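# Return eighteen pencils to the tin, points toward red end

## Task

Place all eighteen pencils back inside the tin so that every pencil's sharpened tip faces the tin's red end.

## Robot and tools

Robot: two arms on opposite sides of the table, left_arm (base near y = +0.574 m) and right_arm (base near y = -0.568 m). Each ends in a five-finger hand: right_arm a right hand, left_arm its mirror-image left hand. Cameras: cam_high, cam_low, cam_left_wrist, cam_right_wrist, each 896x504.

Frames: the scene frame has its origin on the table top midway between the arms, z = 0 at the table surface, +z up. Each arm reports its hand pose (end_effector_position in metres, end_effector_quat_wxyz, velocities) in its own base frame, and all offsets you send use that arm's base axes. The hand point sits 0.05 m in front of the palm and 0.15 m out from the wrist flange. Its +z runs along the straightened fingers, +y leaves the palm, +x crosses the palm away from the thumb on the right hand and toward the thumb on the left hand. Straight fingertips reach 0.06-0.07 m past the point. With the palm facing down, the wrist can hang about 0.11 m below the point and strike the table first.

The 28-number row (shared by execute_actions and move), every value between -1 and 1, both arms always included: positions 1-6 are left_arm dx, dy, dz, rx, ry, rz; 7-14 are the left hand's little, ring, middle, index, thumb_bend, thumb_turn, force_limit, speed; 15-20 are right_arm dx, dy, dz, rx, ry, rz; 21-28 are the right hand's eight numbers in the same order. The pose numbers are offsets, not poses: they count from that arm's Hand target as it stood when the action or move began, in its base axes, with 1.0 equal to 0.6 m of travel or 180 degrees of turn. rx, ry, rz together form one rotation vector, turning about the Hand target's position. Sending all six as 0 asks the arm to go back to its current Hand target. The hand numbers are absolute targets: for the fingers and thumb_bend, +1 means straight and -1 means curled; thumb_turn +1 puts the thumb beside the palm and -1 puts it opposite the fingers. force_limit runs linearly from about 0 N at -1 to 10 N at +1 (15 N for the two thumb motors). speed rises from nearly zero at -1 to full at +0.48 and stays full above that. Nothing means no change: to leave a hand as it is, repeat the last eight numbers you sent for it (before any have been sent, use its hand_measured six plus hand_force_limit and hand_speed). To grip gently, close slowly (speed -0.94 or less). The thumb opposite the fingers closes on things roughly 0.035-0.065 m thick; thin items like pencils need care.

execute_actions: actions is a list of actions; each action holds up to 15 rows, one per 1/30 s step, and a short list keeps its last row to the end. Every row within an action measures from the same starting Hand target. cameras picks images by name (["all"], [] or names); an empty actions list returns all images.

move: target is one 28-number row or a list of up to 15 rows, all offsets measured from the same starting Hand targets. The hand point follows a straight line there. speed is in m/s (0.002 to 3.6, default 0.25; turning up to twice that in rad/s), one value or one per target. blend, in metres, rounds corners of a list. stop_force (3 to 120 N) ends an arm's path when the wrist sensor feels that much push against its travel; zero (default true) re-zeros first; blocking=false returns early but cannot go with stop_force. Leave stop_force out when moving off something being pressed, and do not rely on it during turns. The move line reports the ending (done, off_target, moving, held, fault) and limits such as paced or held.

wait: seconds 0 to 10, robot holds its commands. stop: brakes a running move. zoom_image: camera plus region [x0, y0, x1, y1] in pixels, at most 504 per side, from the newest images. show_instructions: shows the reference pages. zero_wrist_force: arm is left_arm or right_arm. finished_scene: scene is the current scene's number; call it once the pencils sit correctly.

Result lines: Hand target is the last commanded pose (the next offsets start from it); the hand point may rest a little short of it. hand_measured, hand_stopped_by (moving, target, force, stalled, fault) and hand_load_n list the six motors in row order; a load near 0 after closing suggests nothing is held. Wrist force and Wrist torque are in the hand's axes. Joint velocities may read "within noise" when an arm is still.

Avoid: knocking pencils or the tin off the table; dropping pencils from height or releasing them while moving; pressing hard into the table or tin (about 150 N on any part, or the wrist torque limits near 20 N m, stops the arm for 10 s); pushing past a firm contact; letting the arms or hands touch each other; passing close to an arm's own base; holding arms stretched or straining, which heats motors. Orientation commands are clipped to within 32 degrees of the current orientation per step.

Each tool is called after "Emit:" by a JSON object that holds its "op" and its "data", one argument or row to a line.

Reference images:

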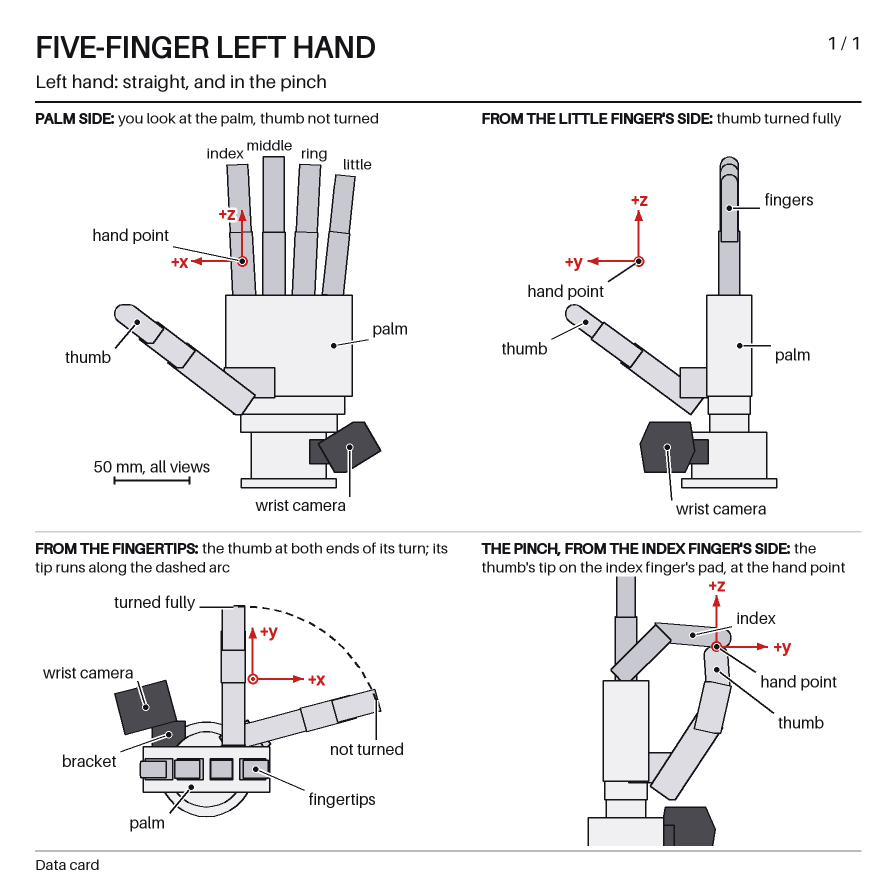

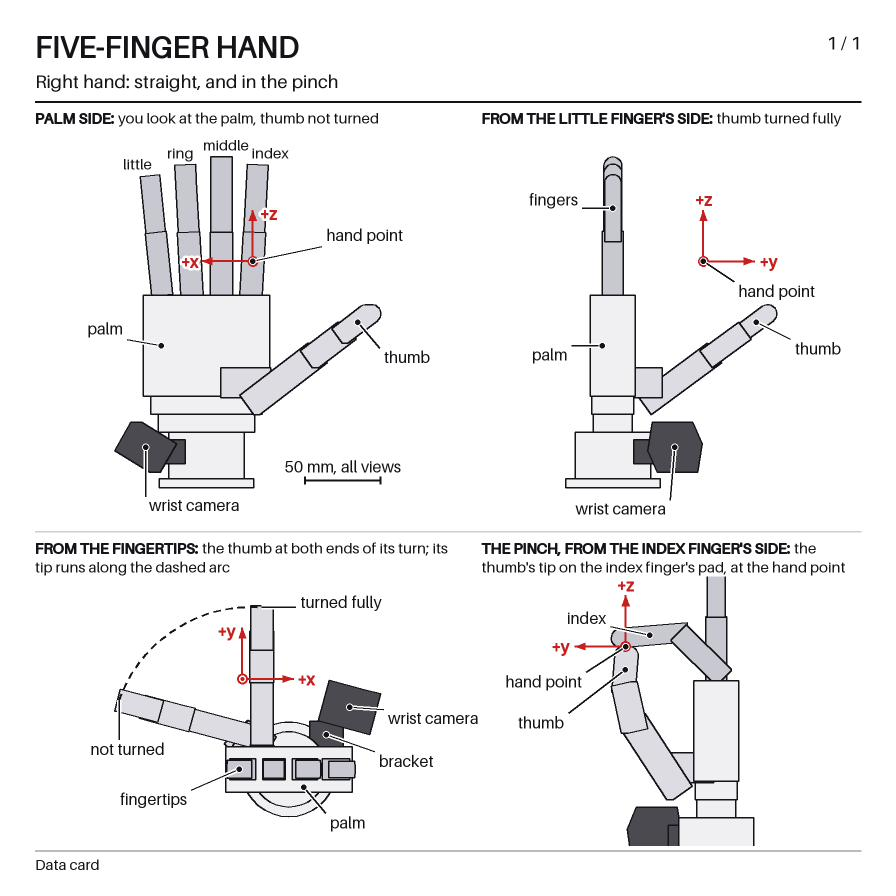

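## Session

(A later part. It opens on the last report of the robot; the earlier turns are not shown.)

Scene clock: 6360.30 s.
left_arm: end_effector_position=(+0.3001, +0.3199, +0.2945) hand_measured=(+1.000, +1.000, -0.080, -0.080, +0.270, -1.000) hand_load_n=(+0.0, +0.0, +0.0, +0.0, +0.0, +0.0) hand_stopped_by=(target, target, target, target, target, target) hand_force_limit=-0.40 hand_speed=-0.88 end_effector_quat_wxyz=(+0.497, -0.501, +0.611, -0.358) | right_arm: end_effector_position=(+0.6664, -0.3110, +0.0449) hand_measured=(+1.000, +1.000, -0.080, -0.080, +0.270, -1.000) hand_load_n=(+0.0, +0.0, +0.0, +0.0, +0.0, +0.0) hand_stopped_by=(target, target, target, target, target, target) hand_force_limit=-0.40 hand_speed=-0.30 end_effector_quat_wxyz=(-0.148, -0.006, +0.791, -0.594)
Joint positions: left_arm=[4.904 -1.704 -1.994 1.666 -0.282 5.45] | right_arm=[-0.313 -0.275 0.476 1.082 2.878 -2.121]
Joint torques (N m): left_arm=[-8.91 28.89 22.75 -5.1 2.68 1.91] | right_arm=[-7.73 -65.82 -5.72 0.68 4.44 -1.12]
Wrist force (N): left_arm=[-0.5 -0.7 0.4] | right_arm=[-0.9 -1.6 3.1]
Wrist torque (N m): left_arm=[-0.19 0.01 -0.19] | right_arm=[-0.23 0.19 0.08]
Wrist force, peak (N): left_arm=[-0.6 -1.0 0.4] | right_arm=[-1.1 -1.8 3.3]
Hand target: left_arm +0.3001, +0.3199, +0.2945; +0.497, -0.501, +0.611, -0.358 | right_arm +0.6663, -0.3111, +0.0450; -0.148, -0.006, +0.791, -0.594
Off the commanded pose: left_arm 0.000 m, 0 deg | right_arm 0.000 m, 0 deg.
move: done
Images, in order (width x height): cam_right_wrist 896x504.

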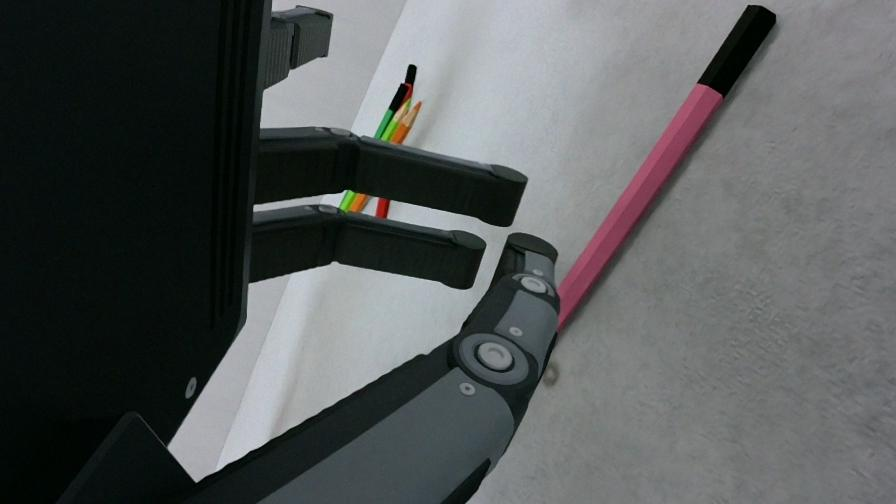

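Emit:
{"op": "move", "data": {
  "target": [
    [0,0,0,0,0,0,1,1,-0.08,-0.08,0.27,-1,-0.4,-0.88,0,0,-0.038,0,0,0,1,1,-0.08,-0.08,0.27,-1,-0.4,-0.3],
    [0,0,0,0,0,0,1,1,-0.08,-0.08,0.27,-1,-0.4,-0.88,0,0,-0.0667,0,0,0,1,1,-0.08,-0.08,0.27,-1,-0.4,-0.3]
  ],
  "speed": [0.06,0.02],
  "stop_force": 3.5,
  "cameras": ["cam_right_wrist"]
}}

Scene clock: 6371.63 s.
left_arm: end_effector_position=(+0.3001, +0.3199, +0.2945) hand_measured=(+1.000, +1.000, -0.080, -0.080, +0.270, -1.000) hand_load_n=(+0.0, +0.5, +0.0, +0.0, +0.0, +0.0) hand_stopped_by=(target, target, target, target, target, target) hand_force_limit=-0.40 hand_speed=-0.88 end_effector_quat_wxyz=(+0.497, -0.501, +0.611, -0.358) | right_arm: end_effector_position=(+0.6663, -0.3111, +0.0145) hand_measured=(+1.000, +1.000, -0.080, -0.080, +0.270, -1.000) hand_load_n=(+0.0, +0.0, +0.0, -0.5, -2.0, -0.5) hand_stopped_by=(target, target, target, target, target, target) hand_force_limit=-0.40 hand_speed=-0.30 end_effector_quat_wxyz=(-0.148, -0.006, +0.791, -0.594)
Joint positions: left_arm=[4.904 -1.704 -1.994 1.666 -0.282 5.45] | right_arm=[-0.313 -0.241 0.485 1.039 2.878 -2.121]
Joint torques (N m): left_arm=[-9.02 29.2 21.81 -5.08 2.2 1.91] | right_arm=[-7.61 -64.68 -11.08 4.12 1.3 -0.64]
Wrist force (N): left_arm=[-0.4 -0.7 0.7] | right_arm=[-0.5 -4.5 2.8]
Wrist torque (N m): left_arm=[-0.21 0.01 -0.19] | right_arm=[-0.36 0.21 0.01]
Wrist force, peak (N): left_arm=[-0.5 -1.1 0.5] | right_arm=[-0.3 -13.2 -2.4]
Hand target: left_arm +0.3001, +0.3199, +0.2945; +0.497, -0.501, +0.611, -0.358 | right_arm +0.6663, -0.3111, +0.0146; -0.148, -0.006, +0.791, -0.594 (not the last commanded pose)
Off the commanded pose: left_arm 0.000 m, 0 deg | right_arm 0.010 m, 0 deg.
move: contact (right_arm); path passed 1 of 2 targets
Images, in order (width x height): cam_right_wrist 896x504.

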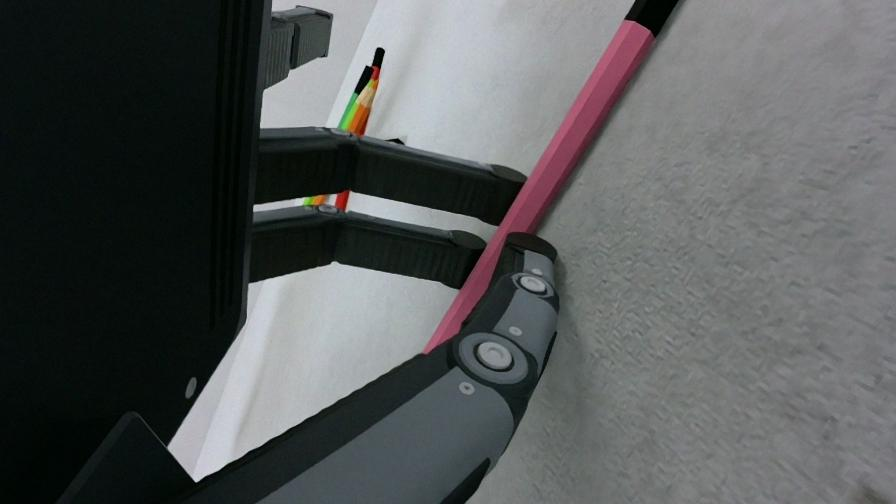

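Emit:
{"op": "move", "data": {
  "target": [
    [0,0,0,0,0,0,1,1,-0.08,-0.08,0.27,-1,-0.4,-0.88,0,0,-0.0022,0,0,0,1,1,-0.6,-0.6,0.27,-1,-0.75,-0.92],
    [0,0,0,0,0,0,1,1,-0.08,-0.08,0.27,-1,-0.4,-0.88,0,0,-0.0022,0,0,0,1,1,-0.65,-0.65,0.27,-1,-0.4,-0.92]
  ],
  "speed": 0.02
}}

Emit:
{"op": "move", "data": {
  "target": [
    [0,0,0,0,0,0,1,1,-0.08,-0.08,0.27,-1,-0.4,-0.88,0,0,0.0167,0,0,0,1,1,-0.65,-0.65,0.27,-1,-0.4,-0.92],
    [0,0,0,0,0,0,1,1,-0.08,-0.08,0.27,-1,-0.4,-0.88,0,0,0.11,0,0,0,1,1,-0.65,-0.65,0.27,-1,-0.4,-0.92]
  ],
  "speed": [0.012,0.06],
  "cameras": ["cam_right_wrist"]
}}

Scene clock: 6382.97 s.
left_arm: end_effector_position=(+0.3001, +0.3199, +0.2945) hand_measured=(+1.000, +1.000, -0.080, -0.080, +0.270, -1.000) hand_load_n=(+0.0, +0.0, +0.0, +0.0, +0.5, +0.0) hand_stopped_by=(target, target, target, target, target, target) hand_force_limit=-0.40 hand_speed=-0.88 end_effector_quat_wxyz=(+0.497, -0.501, +0.611, -0.358) | right_arm: end_effector_position=(+0.6664, -0.3111, +0.0132) hand_measured=(+1.000, +1.000, -0.190, -0.174, +0.270, -1.000) hand_load_n=(+0.0, +0.0, +3.5, +2.5, -1.0, -0.5) hand_stopped_by=(target, target, force, force, target, target) hand_force_limit=-0.40 hand_speed=-0.92 end_effector_quat_wxyz=(-0.148, -0.006, +0.791, -0.594)
Joint positions: left_arm=[4.904 -1.704 -1.994 1.666 -0.282 5.45] | right_arm=[-0.313 -0.24 0.485 1.037 2.878 -2.121]
Joint torques (N m): left_arm=[-9.55 28.86 22.46 -5.15 1.69 1.95] | right_arm=[-8.52 -44.64 -2.24 1.75 1.19 -0.03]
Wrist force (N): left_arm=[-0.3 -0.5 0.3] | right_arm=[0.0 -12.5 -0.4]
Wrist torque (N m): left_arm=[-0.16 -0.01 -0.18] | right_arm=[-0.63 0.25 -0.05]
Wrist force, peak (N): left_arm=[-0.5 -0.9 0.7] | right_arm=[-0.5 -15.6 -4.1]
Hand target: left_arm +0.3001, +0.3199, +0.2945; +0.497, -0.501, +0.611, -0.358 | right_arm +0.6663, -0.3111, +0.0132; -0.148, -0.006, +0.791, -0.594
Off the commanded pose: left_arm 0.000 m, 0 deg | right_arm 0.000 m, 0 deg.
move: done

Scene clock: 6385.17 s.
left_arm: end_effector_position=(+0.3001, +0.3199, +0.2945) hand_measured=(+1.000, +1.000, -0.080, -0.080, +0.270, -1.000) hand_load_n=(+0.0, +0.0, +0.0, +0.0, +0.0, +0.0) hand_stopped_by=(target, target, target, target, target, target) hand_force_limit=-0.40 hand_speed=-0.88 end_effector_quat_wxyz=(+0.497, -0.501, +0.611, -0.358) | right_arm: end_effector_position=(+0.6664, -0.3111, +0.0794) hand_measured=(+1.000, +1.000, -0.190, -0.174, +0.270, -1.000) hand_load_n=(+0.0, +0.0, +2.5, +1.0, +2.0, +0.5) hand_stopped_by=(target, target, force, force, target, target) hand_force_limit=-0.40 hand_speed=-0.92 end_effector_quat_wxyz=(-0.148, -0.006, +0.791, -0.594)
Joint positions: left_arm=[4.904 -1.704 -1.994 1.666 -0.282 5.45] | right_arm=[-0.313 -0.306 0.451 1.138 2.878 -2.121]
Joint torques (N m): left_arm=[-8.96 29.06 22.38 -5.2 1.54 1.91] | right_arm=[-6.54 -48.18 -13.36 0.28 -0.67 0.86]
Wrist force (N): left_arm=[-0.2 -0.6 0.5] | right_arm=[-1.0 -1.4 3.0]
Wrist torque (N m): left_arm=[-0.17 -0.03 -0.17] | right_arm=[-0.19 0.23 0.11]
Wrist force, peak (N): left_arm=[-0.7 -0.7 0.6] | right_arm=[0.0 -12.7 -0.3]
Hand target: left_arm +0.3001, +0.3199, +0.2945; +0.497, -0.501, +0.611, -0.358 | right_arm +0.6663, -0.3111, +0.0792; -0.148, -0.006, +0.791, -0.594
Off the commanded pose: left_arm 0.000 m, 0 deg | right_arm 0.000 m, 0 deg.
move: done
Images, in order (width x height): cam_right_wrist 896x504.

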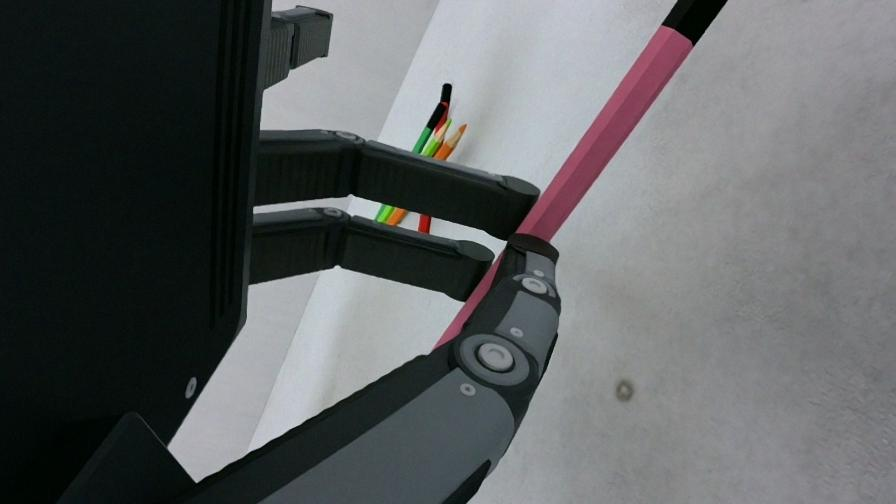

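Emit:
{"op": "move", "data": {
  "target": [
    [0,0,0,0,0,0,1,1,-0.08,-0.08,0.27,-1,-0.4,-0.88,-0.1107,-0.1815,0.151,0,0,0.28,1,1,-0.65,-0.65,0.27,-1,-0.4,-0.92],
    [0,0,0,0,0,0,1,1,-0.08,-0.08,0.27,-1,-0.4,-0.88,-0.4457,-0.3598,0.0,0,0,0.582,1,1,-0.65,-0.65,0.27,-1,-0.4,-0.92]
  ],
  "blend": [0.05,0],
  "speed": 0.3
}}

Emit:
{"op": "move", "data": {
  "target": [0,0,0,0,0,0,1,1,-0.08,-0.08,0.27,-1,-0.4,-0.88,0,0,-0.0535,0,0,0,1,1,-0.65,-0.65,0.27,-1,-0.4,-0.92],
  "speed": 0.12,
  "cameras": ["cam_high"]
}}

Emit:
{"op": "zoom_image", "data": {
  "camera": "cam_high",
  "region": [290, 285, 420, 415]
}}

Scene clock: 6411.63 s.
left_arm: end_effector_position=(+0.3001, +0.3199, +0.2945) hand_measured=(+1.000, +1.000, -0.080, -0.080, +0.270, -1.000) hand_load_n=(+0.0, +0.0, +0.0, +0.0, +0.0, +0.0) hand_stopped_by=(target, target, target, target, target, target) hand_force_limit=-0.40 hand_speed=-0.88 end_effector_quat_wxyz=(+0.497, -0.501, +0.611, -0.358) | right_arm: end_effector_position=(+0.3990, -0.5270, +0.0792) hand_measured=(+1.000, +1.000, -0.190, -0.176, +0.270, -1.000) hand_load_n=(+0.0, +0.0, +2.5, +1.0, +2.5, +0.5) hand_stopped_by=(target, target, force, force, target, target) hand_force_limit=-0.40 hand_speed=-0.92 end_effector_quat_wxyz=(-0.380, +0.630, -0.478, +0.480)
Joint positions: left_arm=[4.904 -1.704 -1.994 1.666 -0.282 5.45] | right_arm=[-1.498 -0.7 1.269 0.805 0.258 -4.761]
Joint torques (N m): left_arm=[-8.77 28.21 22.27 -5.13 0.82 2] | right_arm=[-8.66 -51.09 -1.77 3.89 -4.38 -1.05]
Wrist force (N): left_arm=[-0.4 -0.4 0.3] | right_arm=[-0.7 -1.4 2.8]
Wrist torque (N m): left_arm=[-0.14 0.00 -0.19] | right_arm=[-0.15 0.26 0.22]
Wrist force, peak (N): left_arm=[-0.5 -1.0 0.6] | right_arm=[-1.5 -2.7 3.4]
Hand target: left_arm +0.3001, +0.3199, +0.2945; +0.497, -0.501, +0.611, -0.358 | right_arm +0.3989, -0.5269, +0.0792; -0.380, +0.630, -0.478, +0.480
Off the commanded pose: left_arm 0.000 m, 0 deg | right_arm 0.000 m, 0 deg.
move: done

Scene clock: 6412.40 s.
left_arm: end_effector_position=(+0.3001, +0.3199, +0.2945) hand_measured=(+1.000, +1.000, -0.080, -0.080, +0.270, -1.000) hand_load_n=(+0.0, +0.0, +0.0, +0.0, +0.0, +0.0) hand_stopped_by=(target, target, target, target, target, target) hand_force_limit=-0.40 hand_speed=-0.88 end_effector_quat_wxyz=(+0.497, -0.501, +0.611, -0.358) | right_arm: end_effector_position=(+0.3989, -0.5269, +0.0471) hand_measured=(+1.000, +1.000, -0.190, -0.176, +0.270, -1.000) hand_load_n=(+0.0, +0.0, +2.0, +1.0, +2.5, +0.5) hand_stopped_by=(target, target, force, force, target, target) hand_force_limit=-0.40 hand_speed=-0.92 end_effector_quat_wxyz=(-0.380, +0.630, -0.478, +0.480) end_effector_velocity=(+0.000, +0.001, +0.000) end_effector_angular_velocity=(+0.005, +0.001, +0.000)
Joint positions: left_arm=[4.904 -1.704 -1.994 1.666 -0.282 5.45] | right_arm=[-1.498 -0.656 1.279 0.751 0.258 -4.761]
Joint velocities: left_arm=[within noise] | right_arm=[0 0 0.001 0.005 0 0]
Joint torques (N m): left_arm=[-8.98 28.69 22.2 -5.08 0.83 2] | right_arm=[-1.61 -55.61 -15.42 4.23 -4.19 0.6]
Wrist force (N): left_arm=[-0.3 -0.8 0.6] | right_arm=[-0.9 -1.6 2.7]
Wrist torque (N m): left_arm=[-0.21 -0.01 -0.18] | right_arm=[-0.15 0.32 0.20]
Wrist force, peak (N): left_arm=[-0.6 -0.8 0.6] | right_arm=[-0.4 -2.5 2.4]
Hand target: left_arm +0.3001, +0.3199, +0.2945; +0.497, -0.501, +0.611, -0.358 | right_arm +0.3989, -0.5269, +0.0471; -0.380, +0.630, -0.478, +0.480
Off the commanded pose: left_arm 0.000 m, 0 deg | right_arm 0.000 m, 0 deg.
move: done
Images, in order (width x height): cam_high 896x504.

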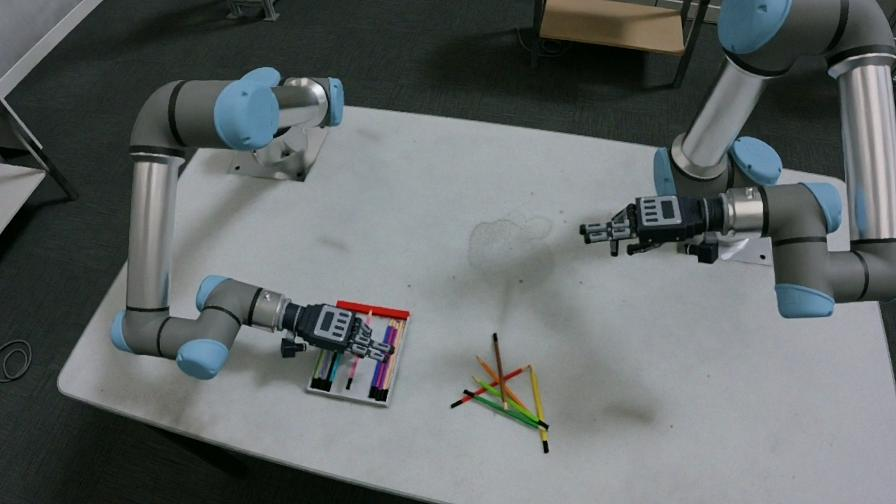

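Scaled by 3.877 from the camera's 896x504 image, which has a finer 1280x720 frame.

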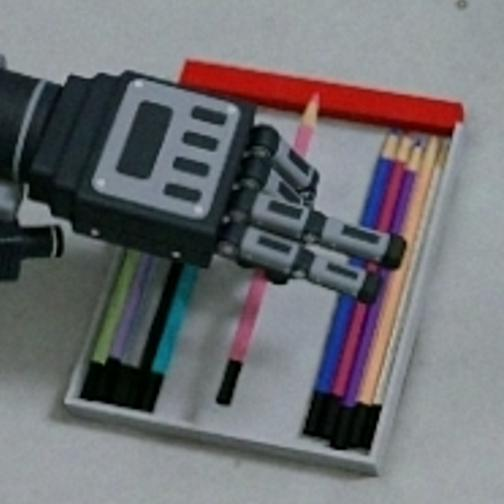

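Emit:
{"op": "move", "data": {
  "target": [
    [0,0,0,0,0,0,1,1,-0.08,-0.08,0.27,-1,-0.4,-0.88,0,-0.006,-0.015,0,0,0,1,1,-0.65,-0.65,0.27,-1,-0.4,-0.92],
    [0,0,0,0,0,0,1,1,-0.08,-0.08,0.27,-1,-0.4,-0.88,0,-0.006,-0.06,0,0,0,1,1,-0.65,-0.65,0.27,-1,-0.4,-0.92]
  ],
  "speed": [0.05,0.025],
  "stop_force": 3
}}

Emit:
{"op": "move", "data": {
  "target": [
    [0,0,0,0,0,0,1,1,-0.08,-0.08,0.27,-1,-0.4,-0.88,0,0,0.0013,0,0,0,1,1,-0.08,-0.08,0.27,-1,-0.4,-0.88],
    [0,0,0,0,0,0,1,1,-0.08,-0.08,0.27,-1,-0.4,-0.88,0,0,0.1,0,0,0,1,1,-0.08,-0.08,0.27,-1,-0.4,-0.88]
  ],
  "speed": [0.02,0.1]
}}

Emit:
{"op": "move", "data": {
  "target": [
    [0,0,0,0,0,0,1,1,-0.08,-0.08,0.27,-1,-0.4,-0.88,0,0,0,0,0,0,1,1,1,1,0.26,-1,-0.4,-0.3],
    [0,0,0,0,0,0,1,1,-0.08,-0.08,0.27,-1,-0.4,-0.88,0.045,0.0,-0.04,0,0,-0.039,1,1,1,1,0.26,-1,-0.4,-0.3]
  ],
  "speed": 0.12,
  "cameras": ["cam_high","cam_right_wrist"]
}}

Scene clock: 6429.93 s.
left_arm: end_effector_position=(+0.3001, +0.3199, +0.2945) hand_measured=(+1.000, +1.000, -0.080, -0.080, +0.270, -1.000) hand_load_n=(+0.0, +0.0, +0.0, +0.0, +0.0, +0.0) hand_stopped_by=(target, target, target, target, target, target) hand_force_limit=-0.40 hand_speed=-0.88 end_effector_quat_wxyz=(+0.497, -0.501, +0.611, -0.358) | right_arm: end_effector_position=(+0.3989, -0.5305, +0.0181) hand_measured=(+1.000, +1.000, -0.190, -0.176, +0.270, -1.000) hand_load_n=(+0.0, +0.0, +3.0, +1.0, +0.5, +0.0) hand_stopped_by=(target, target, force, force, target, target) hand_force_limit=-0.40 hand_speed=-0.92 end_effector_quat_wxyz=(-0.380, +0.630, -0.478, +0.480)
Joint positions: left_arm=[4.904 -1.704 -1.994 1.666 -0.282 5.45] | right_arm=[-1.499 -0.606 1.267 0.715 0.258 -4.763]
Joint torques (N m): left_arm=[-8.7 28.36 21.89 -5.16 0.29 1.89] | right_arm=[-1.64 -48.26 -1.87 3.19 1.55 -0.06]
Wrist force (N): left_arm=[-0.4 -0.6 0.5] | right_arm=[-0.3 -3.8 2.6]
Wrist torque (N m): left_arm=[-0.18 0.01 -0.19] | right_arm=[-0.24 0.28 0.17]
Wrist force, peak (N): left_arm=[-0.5 -0.8 0.7] | right_arm=[2.1 -12.5 -3.0]
Hand target: left_arm +0.3001, +0.3199, +0.2945; +0.497, -0.501, +0.611, -0.358 | right_arm +0.3989, -0.5305, +0.0181; -0.380, +0.630, -0.478, +0.480 (not the last commanded pose)
Off the commanded pose: left_arm 0.000 m, 0 deg | right_arm 0.007 m, 0 deg.
move: contact (right_arm); path passed 1 of 2 targets

Scene clock: 6431.57 s.
left_arm: end_effector_position=(+0.3001, +0.3199, +0.2945) hand_measured=(+1.000, +1.000, -0.080, -0.080, +0.270, -1.000) hand_load_n=(+0.0, -0.5, +0.0, +0.0, +0.0, +0.0) hand_stopped_by=(target, target, target, target, target, target) hand_force_limit=-0.40 hand_speed=-0.88 end_effector_quat_wxyz=(+0.497, -0.501, +0.611, -0.358) | right_arm: end_effector_position=(+0.3990, -0.5306, +0.0781) hand_measured=(+1.000, +1.000, -0.080, -0.080, +0.270, -1.000) hand_load_n=(+0.0, +0.0, +0.0, +0.0, +0.0, +0.0) hand_stopped_by=(target, target, target, target, target, target) hand_force_limit=-0.40 hand_speed=-0.88 end_effector_quat_wxyz=(-0.380, +0.630, -0.477, +0.480)
Joint positions: left_arm=[4.904 -1.704 -1.994 1.666 -0.282 5.45] | right_arm=[-1.498 -0.691 1.254 0.812 0.258 -4.763]
Joint torques (N m): left_arm=[-8.69 28.69 22.59 -5.11 0.06 1.95] | right_arm=[-1.57 -42.08 -5.88 0.55 -0.86 -0.18]
Wrist force (N): left_arm=[-0.5 -0.6 0.4] | right_arm=[-0.8 -1.4 2.8]
Wrist torque (N m): left_arm=[-0.17 0.02 -0.19] | right_arm=[-0.15 0.28 0.21]
Wrist force, peak (N): left_arm=[-0.7 -0.9 0.5] | right_arm=[-0.3 -3.9 2.5]
Hand target: left_arm +0.3001, +0.3199, +0.2945; +0.497, -0.501, +0.611, -0.358 | right_arm +0.3989, -0.5305, +0.0781; -0.380, +0.630, -0.478, +0.480
Off the commanded pose: left_arm 0.000 m, 0 deg | right_arm 0.000 m, 0 deg.
move: done

Scene clock: 6433.43 s.
left_arm: end_effector_position=(+0.3001, +0.3199, +0.2945) hand_measured=(+1.000, +1.000, -0.080, -0.080, +0.270, -1.000) hand_load_n=(+0.0, +0.0, +0.0, +0.0, +0.0, +0.0) hand_stopped_by=(target, target, target, target, target, target) hand_force_limit=-0.40 hand_speed=-0.88 end_effector_quat_wxyz=(+0.497, -0.501, +0.611, -0.358) | right_arm: end_effector_position=(+0.4259, -0.5305, +0.0541) hand_measured=(+1.000, +1.000, +1.000, +1.000, +0.260, -1.000) hand_load_n=(+0.0, +0.0, +0.0, +0.0, +0.0, +0.0) hand_stopped_by=(target, target, target, target, target, target) hand_force_limit=-0.40 hand_speed=-0.30 end_effector_quat_wxyz=(-0.350, +0.600, -0.515, +0.502)
Joint positions: left_arm=[4.904 -1.704 -1.994 1.666 -0.282 5.45] | right_arm=[-1.446 -0.803 1.405 0.253 0.337 -4.221]
Joint torques (N m): left_arm=[-8.59 28.69 21.99 -5.07 0.04 1.97] | right_arm=[-6.68 -38.51 -26.03 -0.28 -3.28 0.83]
Wrist force (N): left_arm=[-0.4 -0.5 0.4] | right_arm=[-0.4 -1.7 2.7]
Wrist torque (N m): left_arm=[-0.17 -0.01 -0.19] | right_arm=[-0.18 0.20 0.13]
Wrist force, peak (N): left_arm=[-0.5 -0.9 0.5] | right_arm=[-0.5 -1.6 3.4]
Hand target: left_arm +0.3001, +0.3199, +0.2945; +0.497, -0.501, +0.611, -0.358 | right_arm +0.4259, -0.5305, +0.0541; -0.350, +0.600, -0.515, +0.502
Off the commanded pose: left_arm 0.000 m, 0 deg | right_arm 0.000 m, 0 deg.
move: done
Images, in order (width x height): cam_high 896x504, cam_right_wrist 896x504.

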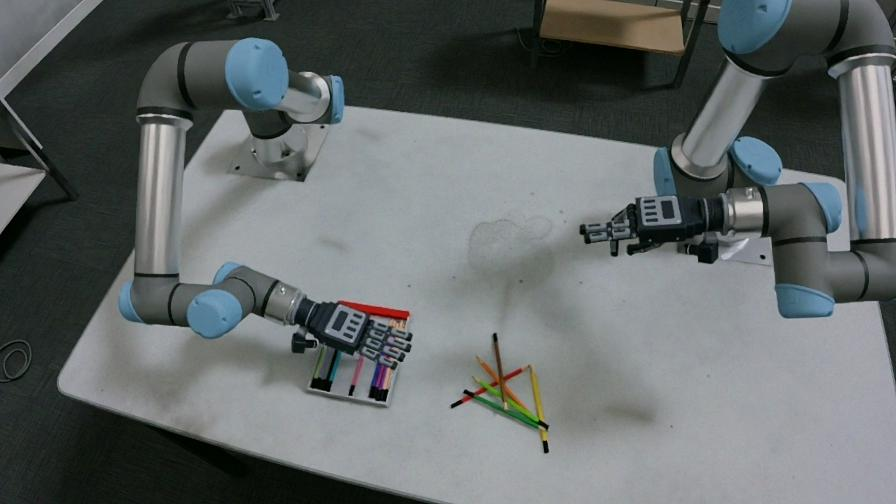

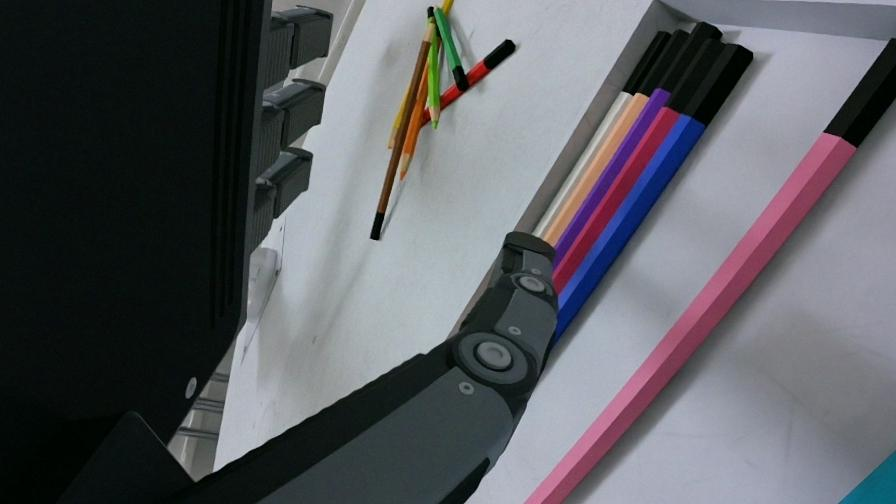

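Emit:
{"op": "move", "data": {
  "target": [
    [0,0,0,0,0,0,1,1,-0.08,-0.08,0.27,-1,-0.4,-0.88,-0.002,0,-0.03,0,0,0,1,1,1,1,0.26,-1,-0.4,-0.3],
    [0,0,0,0,0,0,1,1,-0.08,-0.08,0.27,-1,-0.4,-0.88,-0.002,0,-0.07,0,0,0,1,1,1,1,0.26,-1,-0.4,-0.3]
  ],
  "speed": [0.06,0.025],
  "stop_force": 3
}}

Emit:
{"op": "move", "data": {
  "target": [0,0,0,0,0,0,1,1,-0.08,-0.08,0.27,-1,-0.4,-0.88,0,0,0.0012,0,0,0,1,1,1,1,0.26,-1,-0.4,-0.3],
  "speed": 0.02
}}

Emit:
{"op": "move", "data": {
  "target": [0,0,0,0,0,0,1,1,-0.08,-0.08,0.27,-1,-0.4,-0.88,-0.12,0,0,0,0,0,1,1,1,1,0.26,-1,-0.4,-0.3],
  "speed": 0.035,
  "stop_force": 4,
  "cameras": ["cam_high","cam_right_wrist"]
}}

Scene clock: 6447.07 s.
left_arm: end_effector_position=(+0.3001, +0.3199, +0.2945) hand_measured=(+1.000, +1.000, -0.080, -0.080, +0.270, -1.000) hand_load_n=(+0.0, +0.0, +0.0, +0.0, +0.0, +0.5) hand_stopped_by=(target, target, target, target, target, target) hand_force_limit=-0.40 hand_speed=-0.88 end_effector_quat_wxyz=(+0.497, -0.501, +0.611, -0.358) | right_arm: end_effector_position=(+0.4247, -0.5305, +0.0185) hand_measured=(+1.000, +1.000, +1.000, +1.000, +0.260, -1.000) hand_load_n=(+0.0, +0.0, +0.0, +0.0, -1.0, -0.5) hand_stopped_by=(target, target, target, target, target, target) hand_force_limit=-0.40 hand_speed=-0.30 end_effector_quat_wxyz=(-0.350, +0.600, -0.515, +0.502)
Joint positions: left_arm=[4.904 -1.704 -1.994 1.666 -0.282 5.45] | right_arm=[-1.448 -0.752 1.42 0.193 0.336 -4.226]
Joint torques (N m): left_arm=[-9.33 28.21 22.35 -5.04 0.17 1.87] | right_arm=[1.07 -44.89 -28.24 0.24 -1.97 -1.04]
Wrist force (N): left_arm=[-0.4 -0.7 0.7] | right_arm=[0.1 -2.9 2.5]
Wrist torque (N m): left_arm=[-0.19 0.01 -0.18] | right_arm=[-0.25 0.18 0.13]
Wrist force, peak (N): left_arm=[-0.7 -0.7 0.5] | right_arm=[1.3 -11.0 1.5]
Hand target: left_arm +0.3001, +0.3199, +0.2945; +0.497, -0.501, +0.611, -0.358 | right_arm +0.4247, -0.5305, +0.0185; -0.350, +0.600, -0.515, +0.502 (not the last commanded pose)
Off the commanded pose: left_arm 0.000 m, 0 deg | right_arm 0.006 m, 0 deg.
move: contact (right_arm); path passed 1 of 2 targets

Scene clock: 6447.77 s.
left_arm: end_effector_position=(+0.3001, +0.3199, +0.2945) hand_measured=(+1.000, +1.000, -0.080, -0.080, +0.270, -1.000) hand_load_n=(+0.0, +0.0, +0.0, +0.0, +0.0, +0.0) hand_stopped_by=(target, target, target, target, target, target) hand_force_limit=-0.40 hand_speed=-0.88 end_effector_quat_wxyz=(+0.497, -0.501, +0.611, -0.358) | right_arm: end_effector_position=(+0.4247, -0.5305, +0.0192) hand_measured=(+1.000, +1.000, +1.000, +1.000, +0.260, -1.000) hand_load_n=(+0.0, +0.0, +0.0, +0.0, +0.0, +0.0) hand_stopped_by=(target, target, target, target, target, target) hand_force_limit=-0.40 hand_speed=-0.30 end_effector_quat_wxyz=(-0.350, +0.600, -0.515, +0.502)
Joint positions: left_arm=[4.904 -1.704 -1.994 1.666 -0.282 5.45] | right_arm=[-1.448 -0.753 1.42 0.194 0.336 -4.226]
Joint torques (N m): left_arm=[-9.23 28.7 21.95 -5.15 0.09 1.89] | right_arm=[-2.17 -52.03 -28.92 2.98 -2.07 -0.99]
Wrist force (N): left_arm=[-0.5 -0.6 0.5] | right_arm=[-0.3 -1.6 2.7]
Wrist torque (N m): left_arm=[-0.18 0.01 -0.19] | right_arm=[-0.20 0.20 0.15]
Wrist force, peak (N): left_arm=[-0.6 -0.7 0.6] | right_arm=[-0.1 -3.0 2.6]
Hand target: left_arm +0.3001, +0.3199, +0.2945; +0.497, -0.501, +0.611, -0.358 | right_arm +0.4247, -0.5305, +0.0192; -0.350, +0.600, -0.515, +0.502
Off the commanded pose: left_arm 0.000 m, 0 deg | right_arm 0.000 m, 0 deg.
move: done

Scene clock: 6450.23 s.
left_arm: end_effector_position=(+0.3001, +0.3199, +0.2945) hand_measured=(+1.000, +1.000, -0.080, -0.080, +0.270, -1.000) hand_load_n=(+0.0, +0.0, +0.0, +0.0, +0.0, +0.0) hand_stopped_by=(target, target, target, target, target, target) hand_force_limit=-0.40 hand_speed=-0.88 end_effector_quat_wxyz=(+0.497, -0.501, +0.611, -0.358) | right_arm: end_effector_position=(+0.3797, -0.5305, +0.0193) hand_measured=(+1.000, +1.000, +1.000, +1.000, +0.258, -1.000) hand_load_n=(+0.0, +0.0, +0.0, +0.0, -3.5, +0.0) hand_stopped_by=(target, target, target, target, target, target) hand_force_limit=-0.40 hand_speed=-0.30 end_effector_quat_wxyz=(-0.350, +0.599, -0.515, +0.503)
Joint positions: left_arm=[4.904 -1.704 -1.994 1.666 -0.282 5.45] | right_arm=[-1.532 -0.732 1.435 0.371 0.288 -4.449]
Joint torques (N m): left_arm=[-8.84 28.41 22.29 -5.16 0.05 1.92] | right_arm=[-10.37 -51.34 -27.11 3.44 0.56 -0.07]
Wrist force (N): left_arm=[-0.4 -0.5 0.4] | right_arm=[-0.9 -6.8 2.3]
Wrist torque (N m): left_arm=[-0.17 0.00 -0.19] | right_arm=[-0.45 0.30 0.14]
Wrist force, peak (N): left_arm=[-0.6 -0.7 0.7] | right_arm=[0.6 -10.8 5.4]
Hand target: left_arm +0.3001, +0.3199, +0.2945; +0.497, -0.501, +0.611, -0.358 | right_arm +0.3797, -0.5305, +0.0193; -0.350, +0.599, -0.515, +0.503 (not the last commanded pose)
Off the commanded pose: left_arm 0.000 m, 0 deg | right_arm 0.027 m, 0 deg.
move: contact (right_arm)
Images, in order (width x height): cam_high 896x504, cam_right_wrist 896x504.

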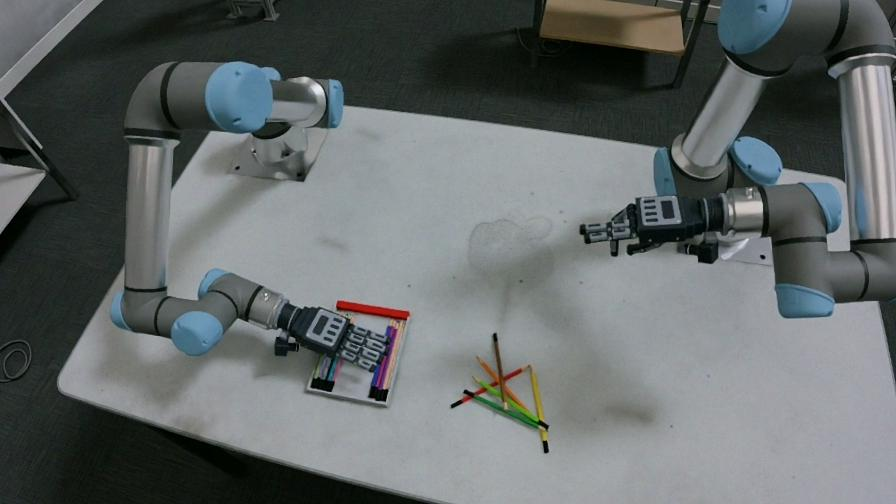

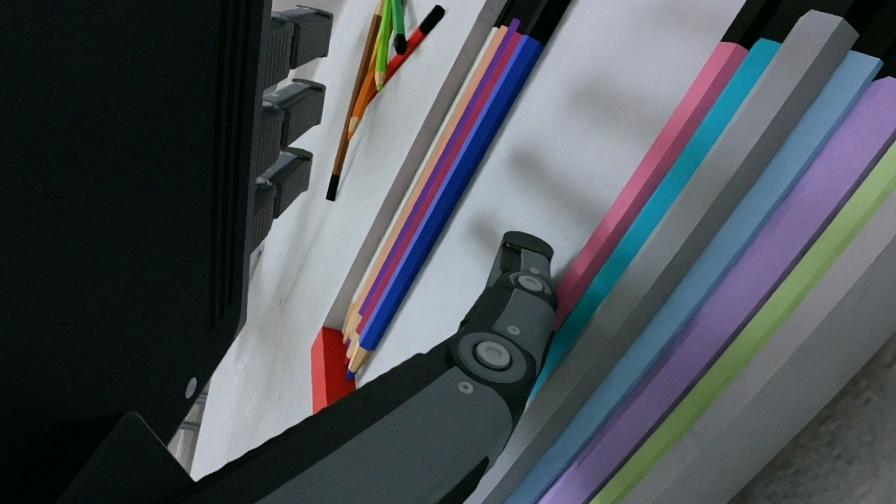

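Emit:
{"op": "move", "data": {
  "target": [
    [0,0,0,0,0,0,1,1,-0.08,-0.08,0.27,-1,-0.4,-0.88,0.01,0,0.003,0,0,0,1,1,1,1,0.26,-1,-0.4,-0.3],
    [0.05,0.02,-0.05,0,0,0.02,1,1,-0.08,-0.08,0.27,-1,-0.4,-0.88,0.01,0,0.1,0,0,0,1,1,1,1,0.26,-1,-0.4,-0.3],
    [0.18,0.1,-0.24,0,0,0.06,1,1,-0.08,-0.08,0.27,-1,-0.4,-0.88,-0.1328,0.1342,0.3845,0,0,0,1,1,1,1,0.26,-1,-0.4,-0.3],
    [0.3045,0.1565,-0.3908,0,0,0.0944,1,1,-0.08,-0.08,0.27,-1,-0.4,-0.88,-0.1328,0.1342,0.3845,0,0,0,1,1,1,1,0.26,-1,-0.4,-0.3]
  ],
  "speed": [0.03,0.15,0.25,0.2],
  "blend": [0.002,0.03,0.03,0],
  "cameras": ["cam_left_wrist","cam_high"]
}}

Emit:
{"op": "zoom_image", "data": {
  "camera": "cam_high",
  "region": [290, 285, 420, 415]
}}

Scene clock: 6480.67 s.
left_arm: end_effector_position=(+0.4827, +0.4138, +0.0601) hand_measured=(+1.000, +1.000, -0.080, -0.080, +0.270, -1.000) hand_load_n=(+0.0, -0.5, +0.0, +0.0, +0.0, +0.5) hand_stopped_by=(target, target, target, target, target, target) hand_force_limit=-0.40 hand_speed=-0.88 end_effector_quat_wxyz=(+0.545, -0.586, +0.530, -0.281) end_effector_velocity=(+0.000, +0.002, -0.001) end_effector_angular_velocity=(+0.003, +0.001, +0.005) | right_arm: end_effector_position=(+0.3000, -0.4500, +0.2500) hand_measured=(+1.000, +1.000, +1.000, +1.000, +0.260, -1.000) hand_load_n=(+0.0, +0.0, +0.0, +0.0, +0.0, +0.0) hand_stopped_by=(target, target, target, target, target, target) hand_force_limit=-0.40 hand_speed=-0.30 end_effector_quat_wxyz=(-0.350, +0.599, -0.515, +0.503)
Joint positions: left_arm=[4.368 -1.987 -1.922 3.53 -0.74 3.688] | right_arm=[-1.707 -1.133 1.622 1.215 0.255 -5.103]
Joint velocities: left_arm=[0 -0.001 0 0.004 -0.005 0] | right_arm=[within noise]
Joint torques (N m): left_arm=[-6.8 21.26 11.69 1.37 -1.23 -0.73] | right_arm=[7.51 -41.84 -29.77 4.24 -4.51 -1.11]
Wrist force (N): left_arm=[-0.4 -0.7 0.4] | right_arm=[-0.5 -1.5 3.0]
Wrist torque (N m): left_arm=[-0.19 0.01 -0.09] | right_arm=[-0.21 0.23 0.25]
Wrist force, peak (N): left_arm=[0.1 0.2 2.0] | right_arm=[-0.8 -7.2 2.1]
Hand target: left_arm +0.4828, +0.4138, +0.0600; +0.545, -0.586, +0.530, -0.281 | right_arm +0.3000, -0.4500, +0.2500; -0.350, +0.599, -0.515, +0.503
Off the commanded pose: left_arm 0.000 m, 0 deg | right_arm 0.000 m, 0 deg.
move: done; blend cut to 0.0291 m at target 2
Images, in order (width x height): cam_high 896x504, cam_left_wrist 896x504.

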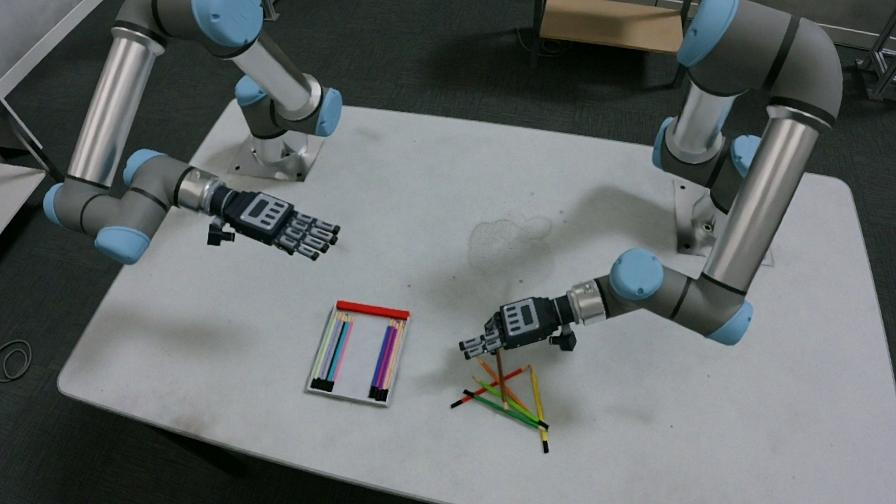

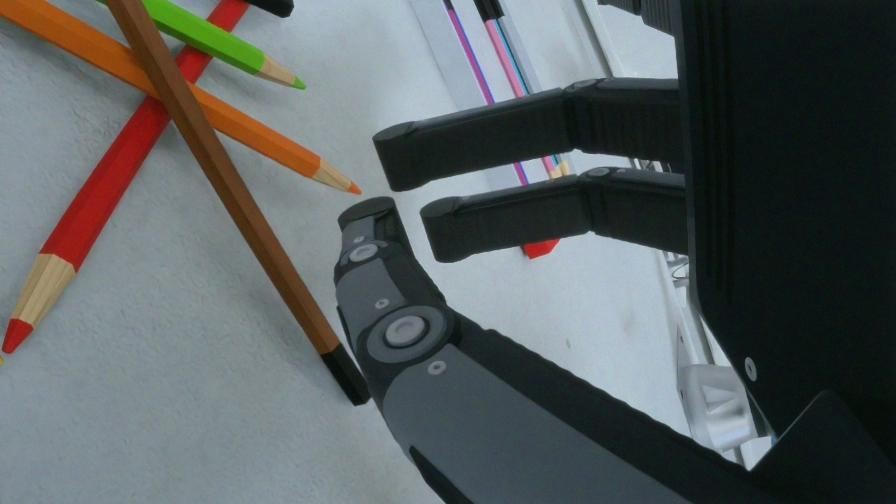

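Scaled by 3.877 from the camera's 896x504 image, which has a finer 1280x720 frame.

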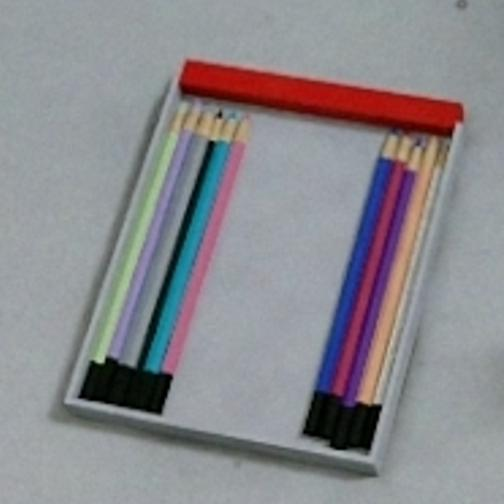

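Emit:
{"op": "move", "data": {
  "target": [-0.0048,-0.0015,-0.05,0,0,0,1,1,-0.08,-0.08,0.27,-1,-0.4,-0.88,0,0,0,0,0,0,1,1,-0.08,-0.08,0.27,-1,-0.4,-0.3],
  "speed": 0.08,
  "cameras": ["cam_left_wrist"]
}}

Scene clock: 6489.40 s.
left_arm: end_effector_position=(+0.4798, +0.4129, +0.0300) hand_measured=(+1.000, +1.000, -0.080, -0.080, +0.270, -1.000) hand_load_n=(+0.0, +0.0, -0.5, +0.0, +0.0, +0.5) hand_stopped_by=(target, target, target, target, target, target) hand_force_limit=-0.40 hand_speed=-0.88 end_effector_quat_wxyz=(+0.545, -0.586, +0.530, -0.281) | right_arm: end_effector_position=(+0.3000, -0.4500, +0.2500) hand_measured=(+1.000, +1.000, -0.080, -0.080, +0.270, -1.000) hand_load_n=(+0.0, +0.0, +0.0, +0.0, +0.0, +0.0) hand_stopped_by=(target, target, target, target, target, target) hand_force_limit=-0.40 hand_speed=-0.30 end_effector_quat_wxyz=(-0.350, +0.599, -0.515, +0.503)
Joint positions: left_arm=[4.374 -2.037 -1.948 3.604 -0.735 3.691] | right_arm=[-1.707 -1.133 1.622 1.215 0.255 -5.103]
Joint torques (N m): left_arm=[-3.88 36.7 20.9 -1.06 -0.65 -2.19] | right_arm=[7.13 -41.64 -27.11 3.74 -3.07 -1.03]
Wrist force (N): left_arm=[-0.8 -0.7 0.6] | right_arm=[-0.4 -2.0 2.8]
Wrist torque (N m): left_arm=[-0.19 0.07 -0.11] | right_arm=[-0.26 0.22 0.25]
Wrist force, peak (N): left_arm=[-0.9 -1.6 0.6] | right_arm=[-0.4 -2.0 3.1]
Hand target: left_arm +0.4799, +0.4129, +0.0300; +0.545, -0.586, +0.530, -0.281 | right_arm +0.3000, -0.4500, +0.2500; -0.350, +0.599, -0.515, +0.503
Off the commanded pose: left_arm 0.000 m, 0 deg | right_arm 0.000 m, 0 deg.
move: done
Images, in order (width x height): cam_left_wrist 896x504.

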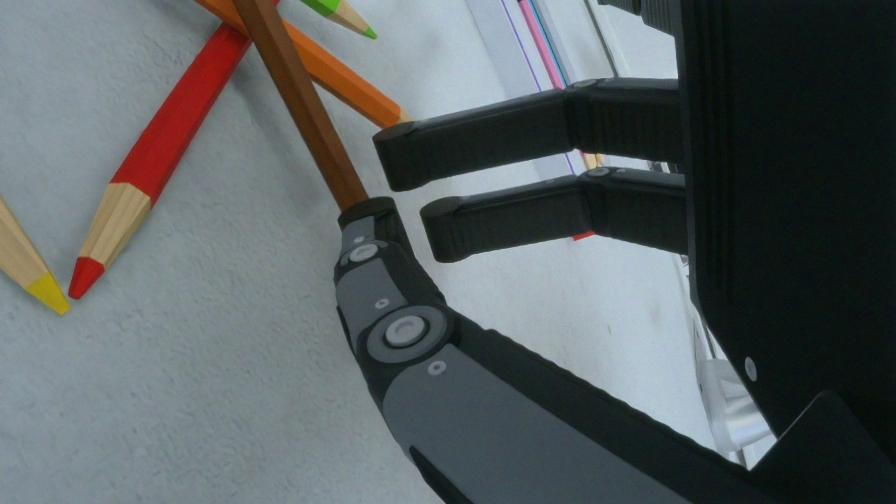

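Emit:
{"op": "move", "data": {
  "target": [
    [0.0048,-0.016,0,0,0,0,1,1,-0.08,-0.08,0.27,-1,-0.4,-0.88,0,0,0,0,0,0,1,1,-0.08,-0.08,0.27,-1,-0.4,-0.3],
    [0.0048,-0.016,-0.0222,0,0,0,1,1,-0.08,-0.08,0.27,-1,-0.4,-0.88,0,0,0,0,0,0,1,1,-0.08,-0.08,0.27,-1,-0.4,-0.3]
  ],
  "speed": [0.05,0.025],
  "stop_force": 3,
  "cameras": ["cam_left_wrist","cam_low"]
}}

Emit:
{"op": "zoom_image", "data": {
  "camera": "cam_low",
  "region": [380, 230, 540, 340]
}}

Scene clock: 6499.20 s.
left_arm: end_effector_position=(+0.4828, +0.4033, +0.0167) hand_measured=(+1.000, +1.000, -0.080, -0.080, +0.270, -1.000) hand_load_n=(+0.0, +0.0, +0.0, +0.0, +0.0, +0.5) hand_stopped_by=(target, target, target, target, target, target) hand_force_limit=-0.40 hand_speed=-0.88 end_effector_quat_wxyz=(+0.545, -0.586, +0.530, -0.281) | right_arm: end_effector_position=(+0.3000, -0.4500, +0.2500) hand_measured=(+1.000, +1.000, -0.080, -0.080, +0.270, -1.000) hand_load_n=(+0.0, +0.0, +0.0, +0.0, +0.0, +0.0) hand_stopped_by=(target, target, target, target, target, target) hand_force_limit=-0.40 hand_speed=-0.30 end_effector_quat_wxyz=(-0.350, +0.599, -0.515, +0.503)
Joint positions: left_arm=[4.359 -2.052 -1.974 3.651 -0.748 3.683] | right_arm=[-1.707 -1.133 1.622 1.215 0.255 -5.103]
Joint torques (N m): left_arm=[10.93 41.12 20.14 -1.61 1.95 -2.02] | right_arm=[3.02 -41.1 -12.26 0.83 0.89 -1.16]
Wrist force (N): left_arm=[-0.6 -0.7 0.3] | right_arm=[-0.4 -2.0 2.8]
Wrist torque (N m): left_arm=[-0.19 0.03 -0.11] | right_arm=[-0.26 0.23 0.24]
Wrist force, peak (N): left_arm=[-1.3 -0.8 0.7] | right_arm=[-0.6 -1.8 3.1]
Hand target: left_arm +0.4828, +0.4033, +0.0167; +0.545, -0.586, +0.530, -0.281 | right_arm +0.3000, -0.4500, +0.2500; -0.350, +0.599, -0.515, +0.503
Off the commanded pose: left_arm 0.000 m, 0 deg | right_arm 0.000 m, 0 deg.
move: done
Images, in order (width x height): cam_low 896x504, cam_left_wrist 896x504.

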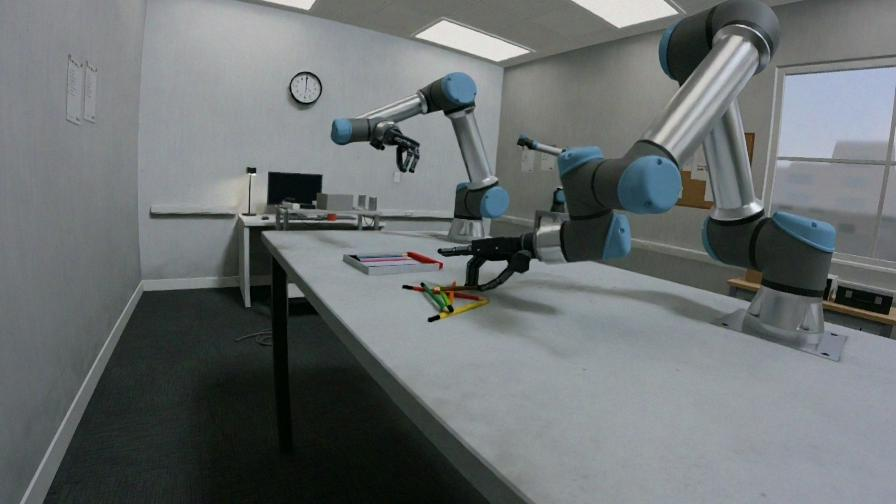

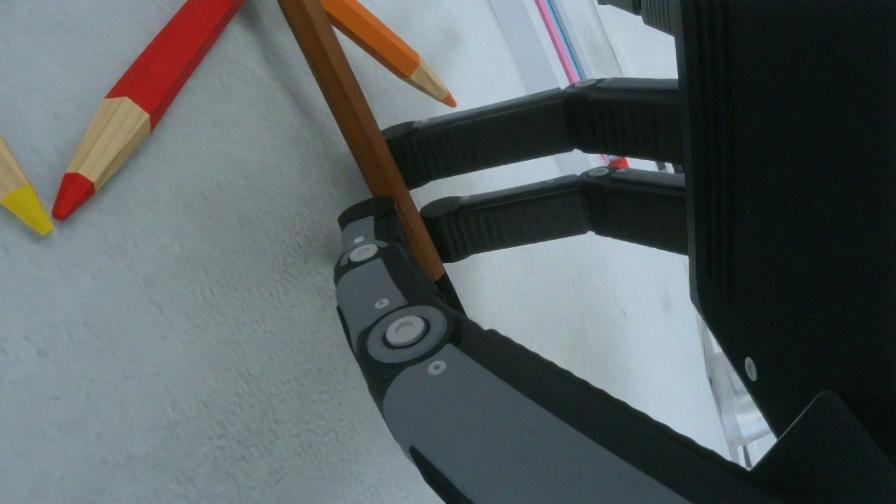

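Scaled by 3.150 from the camera's 896x504 image, which has a finer 1280x720 frame.

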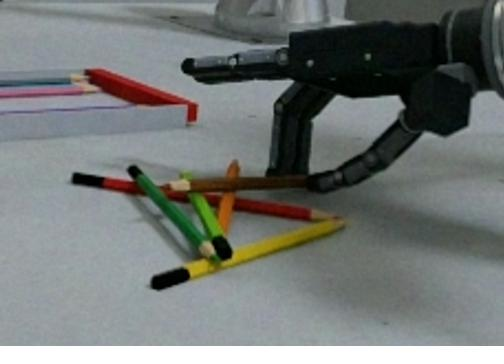

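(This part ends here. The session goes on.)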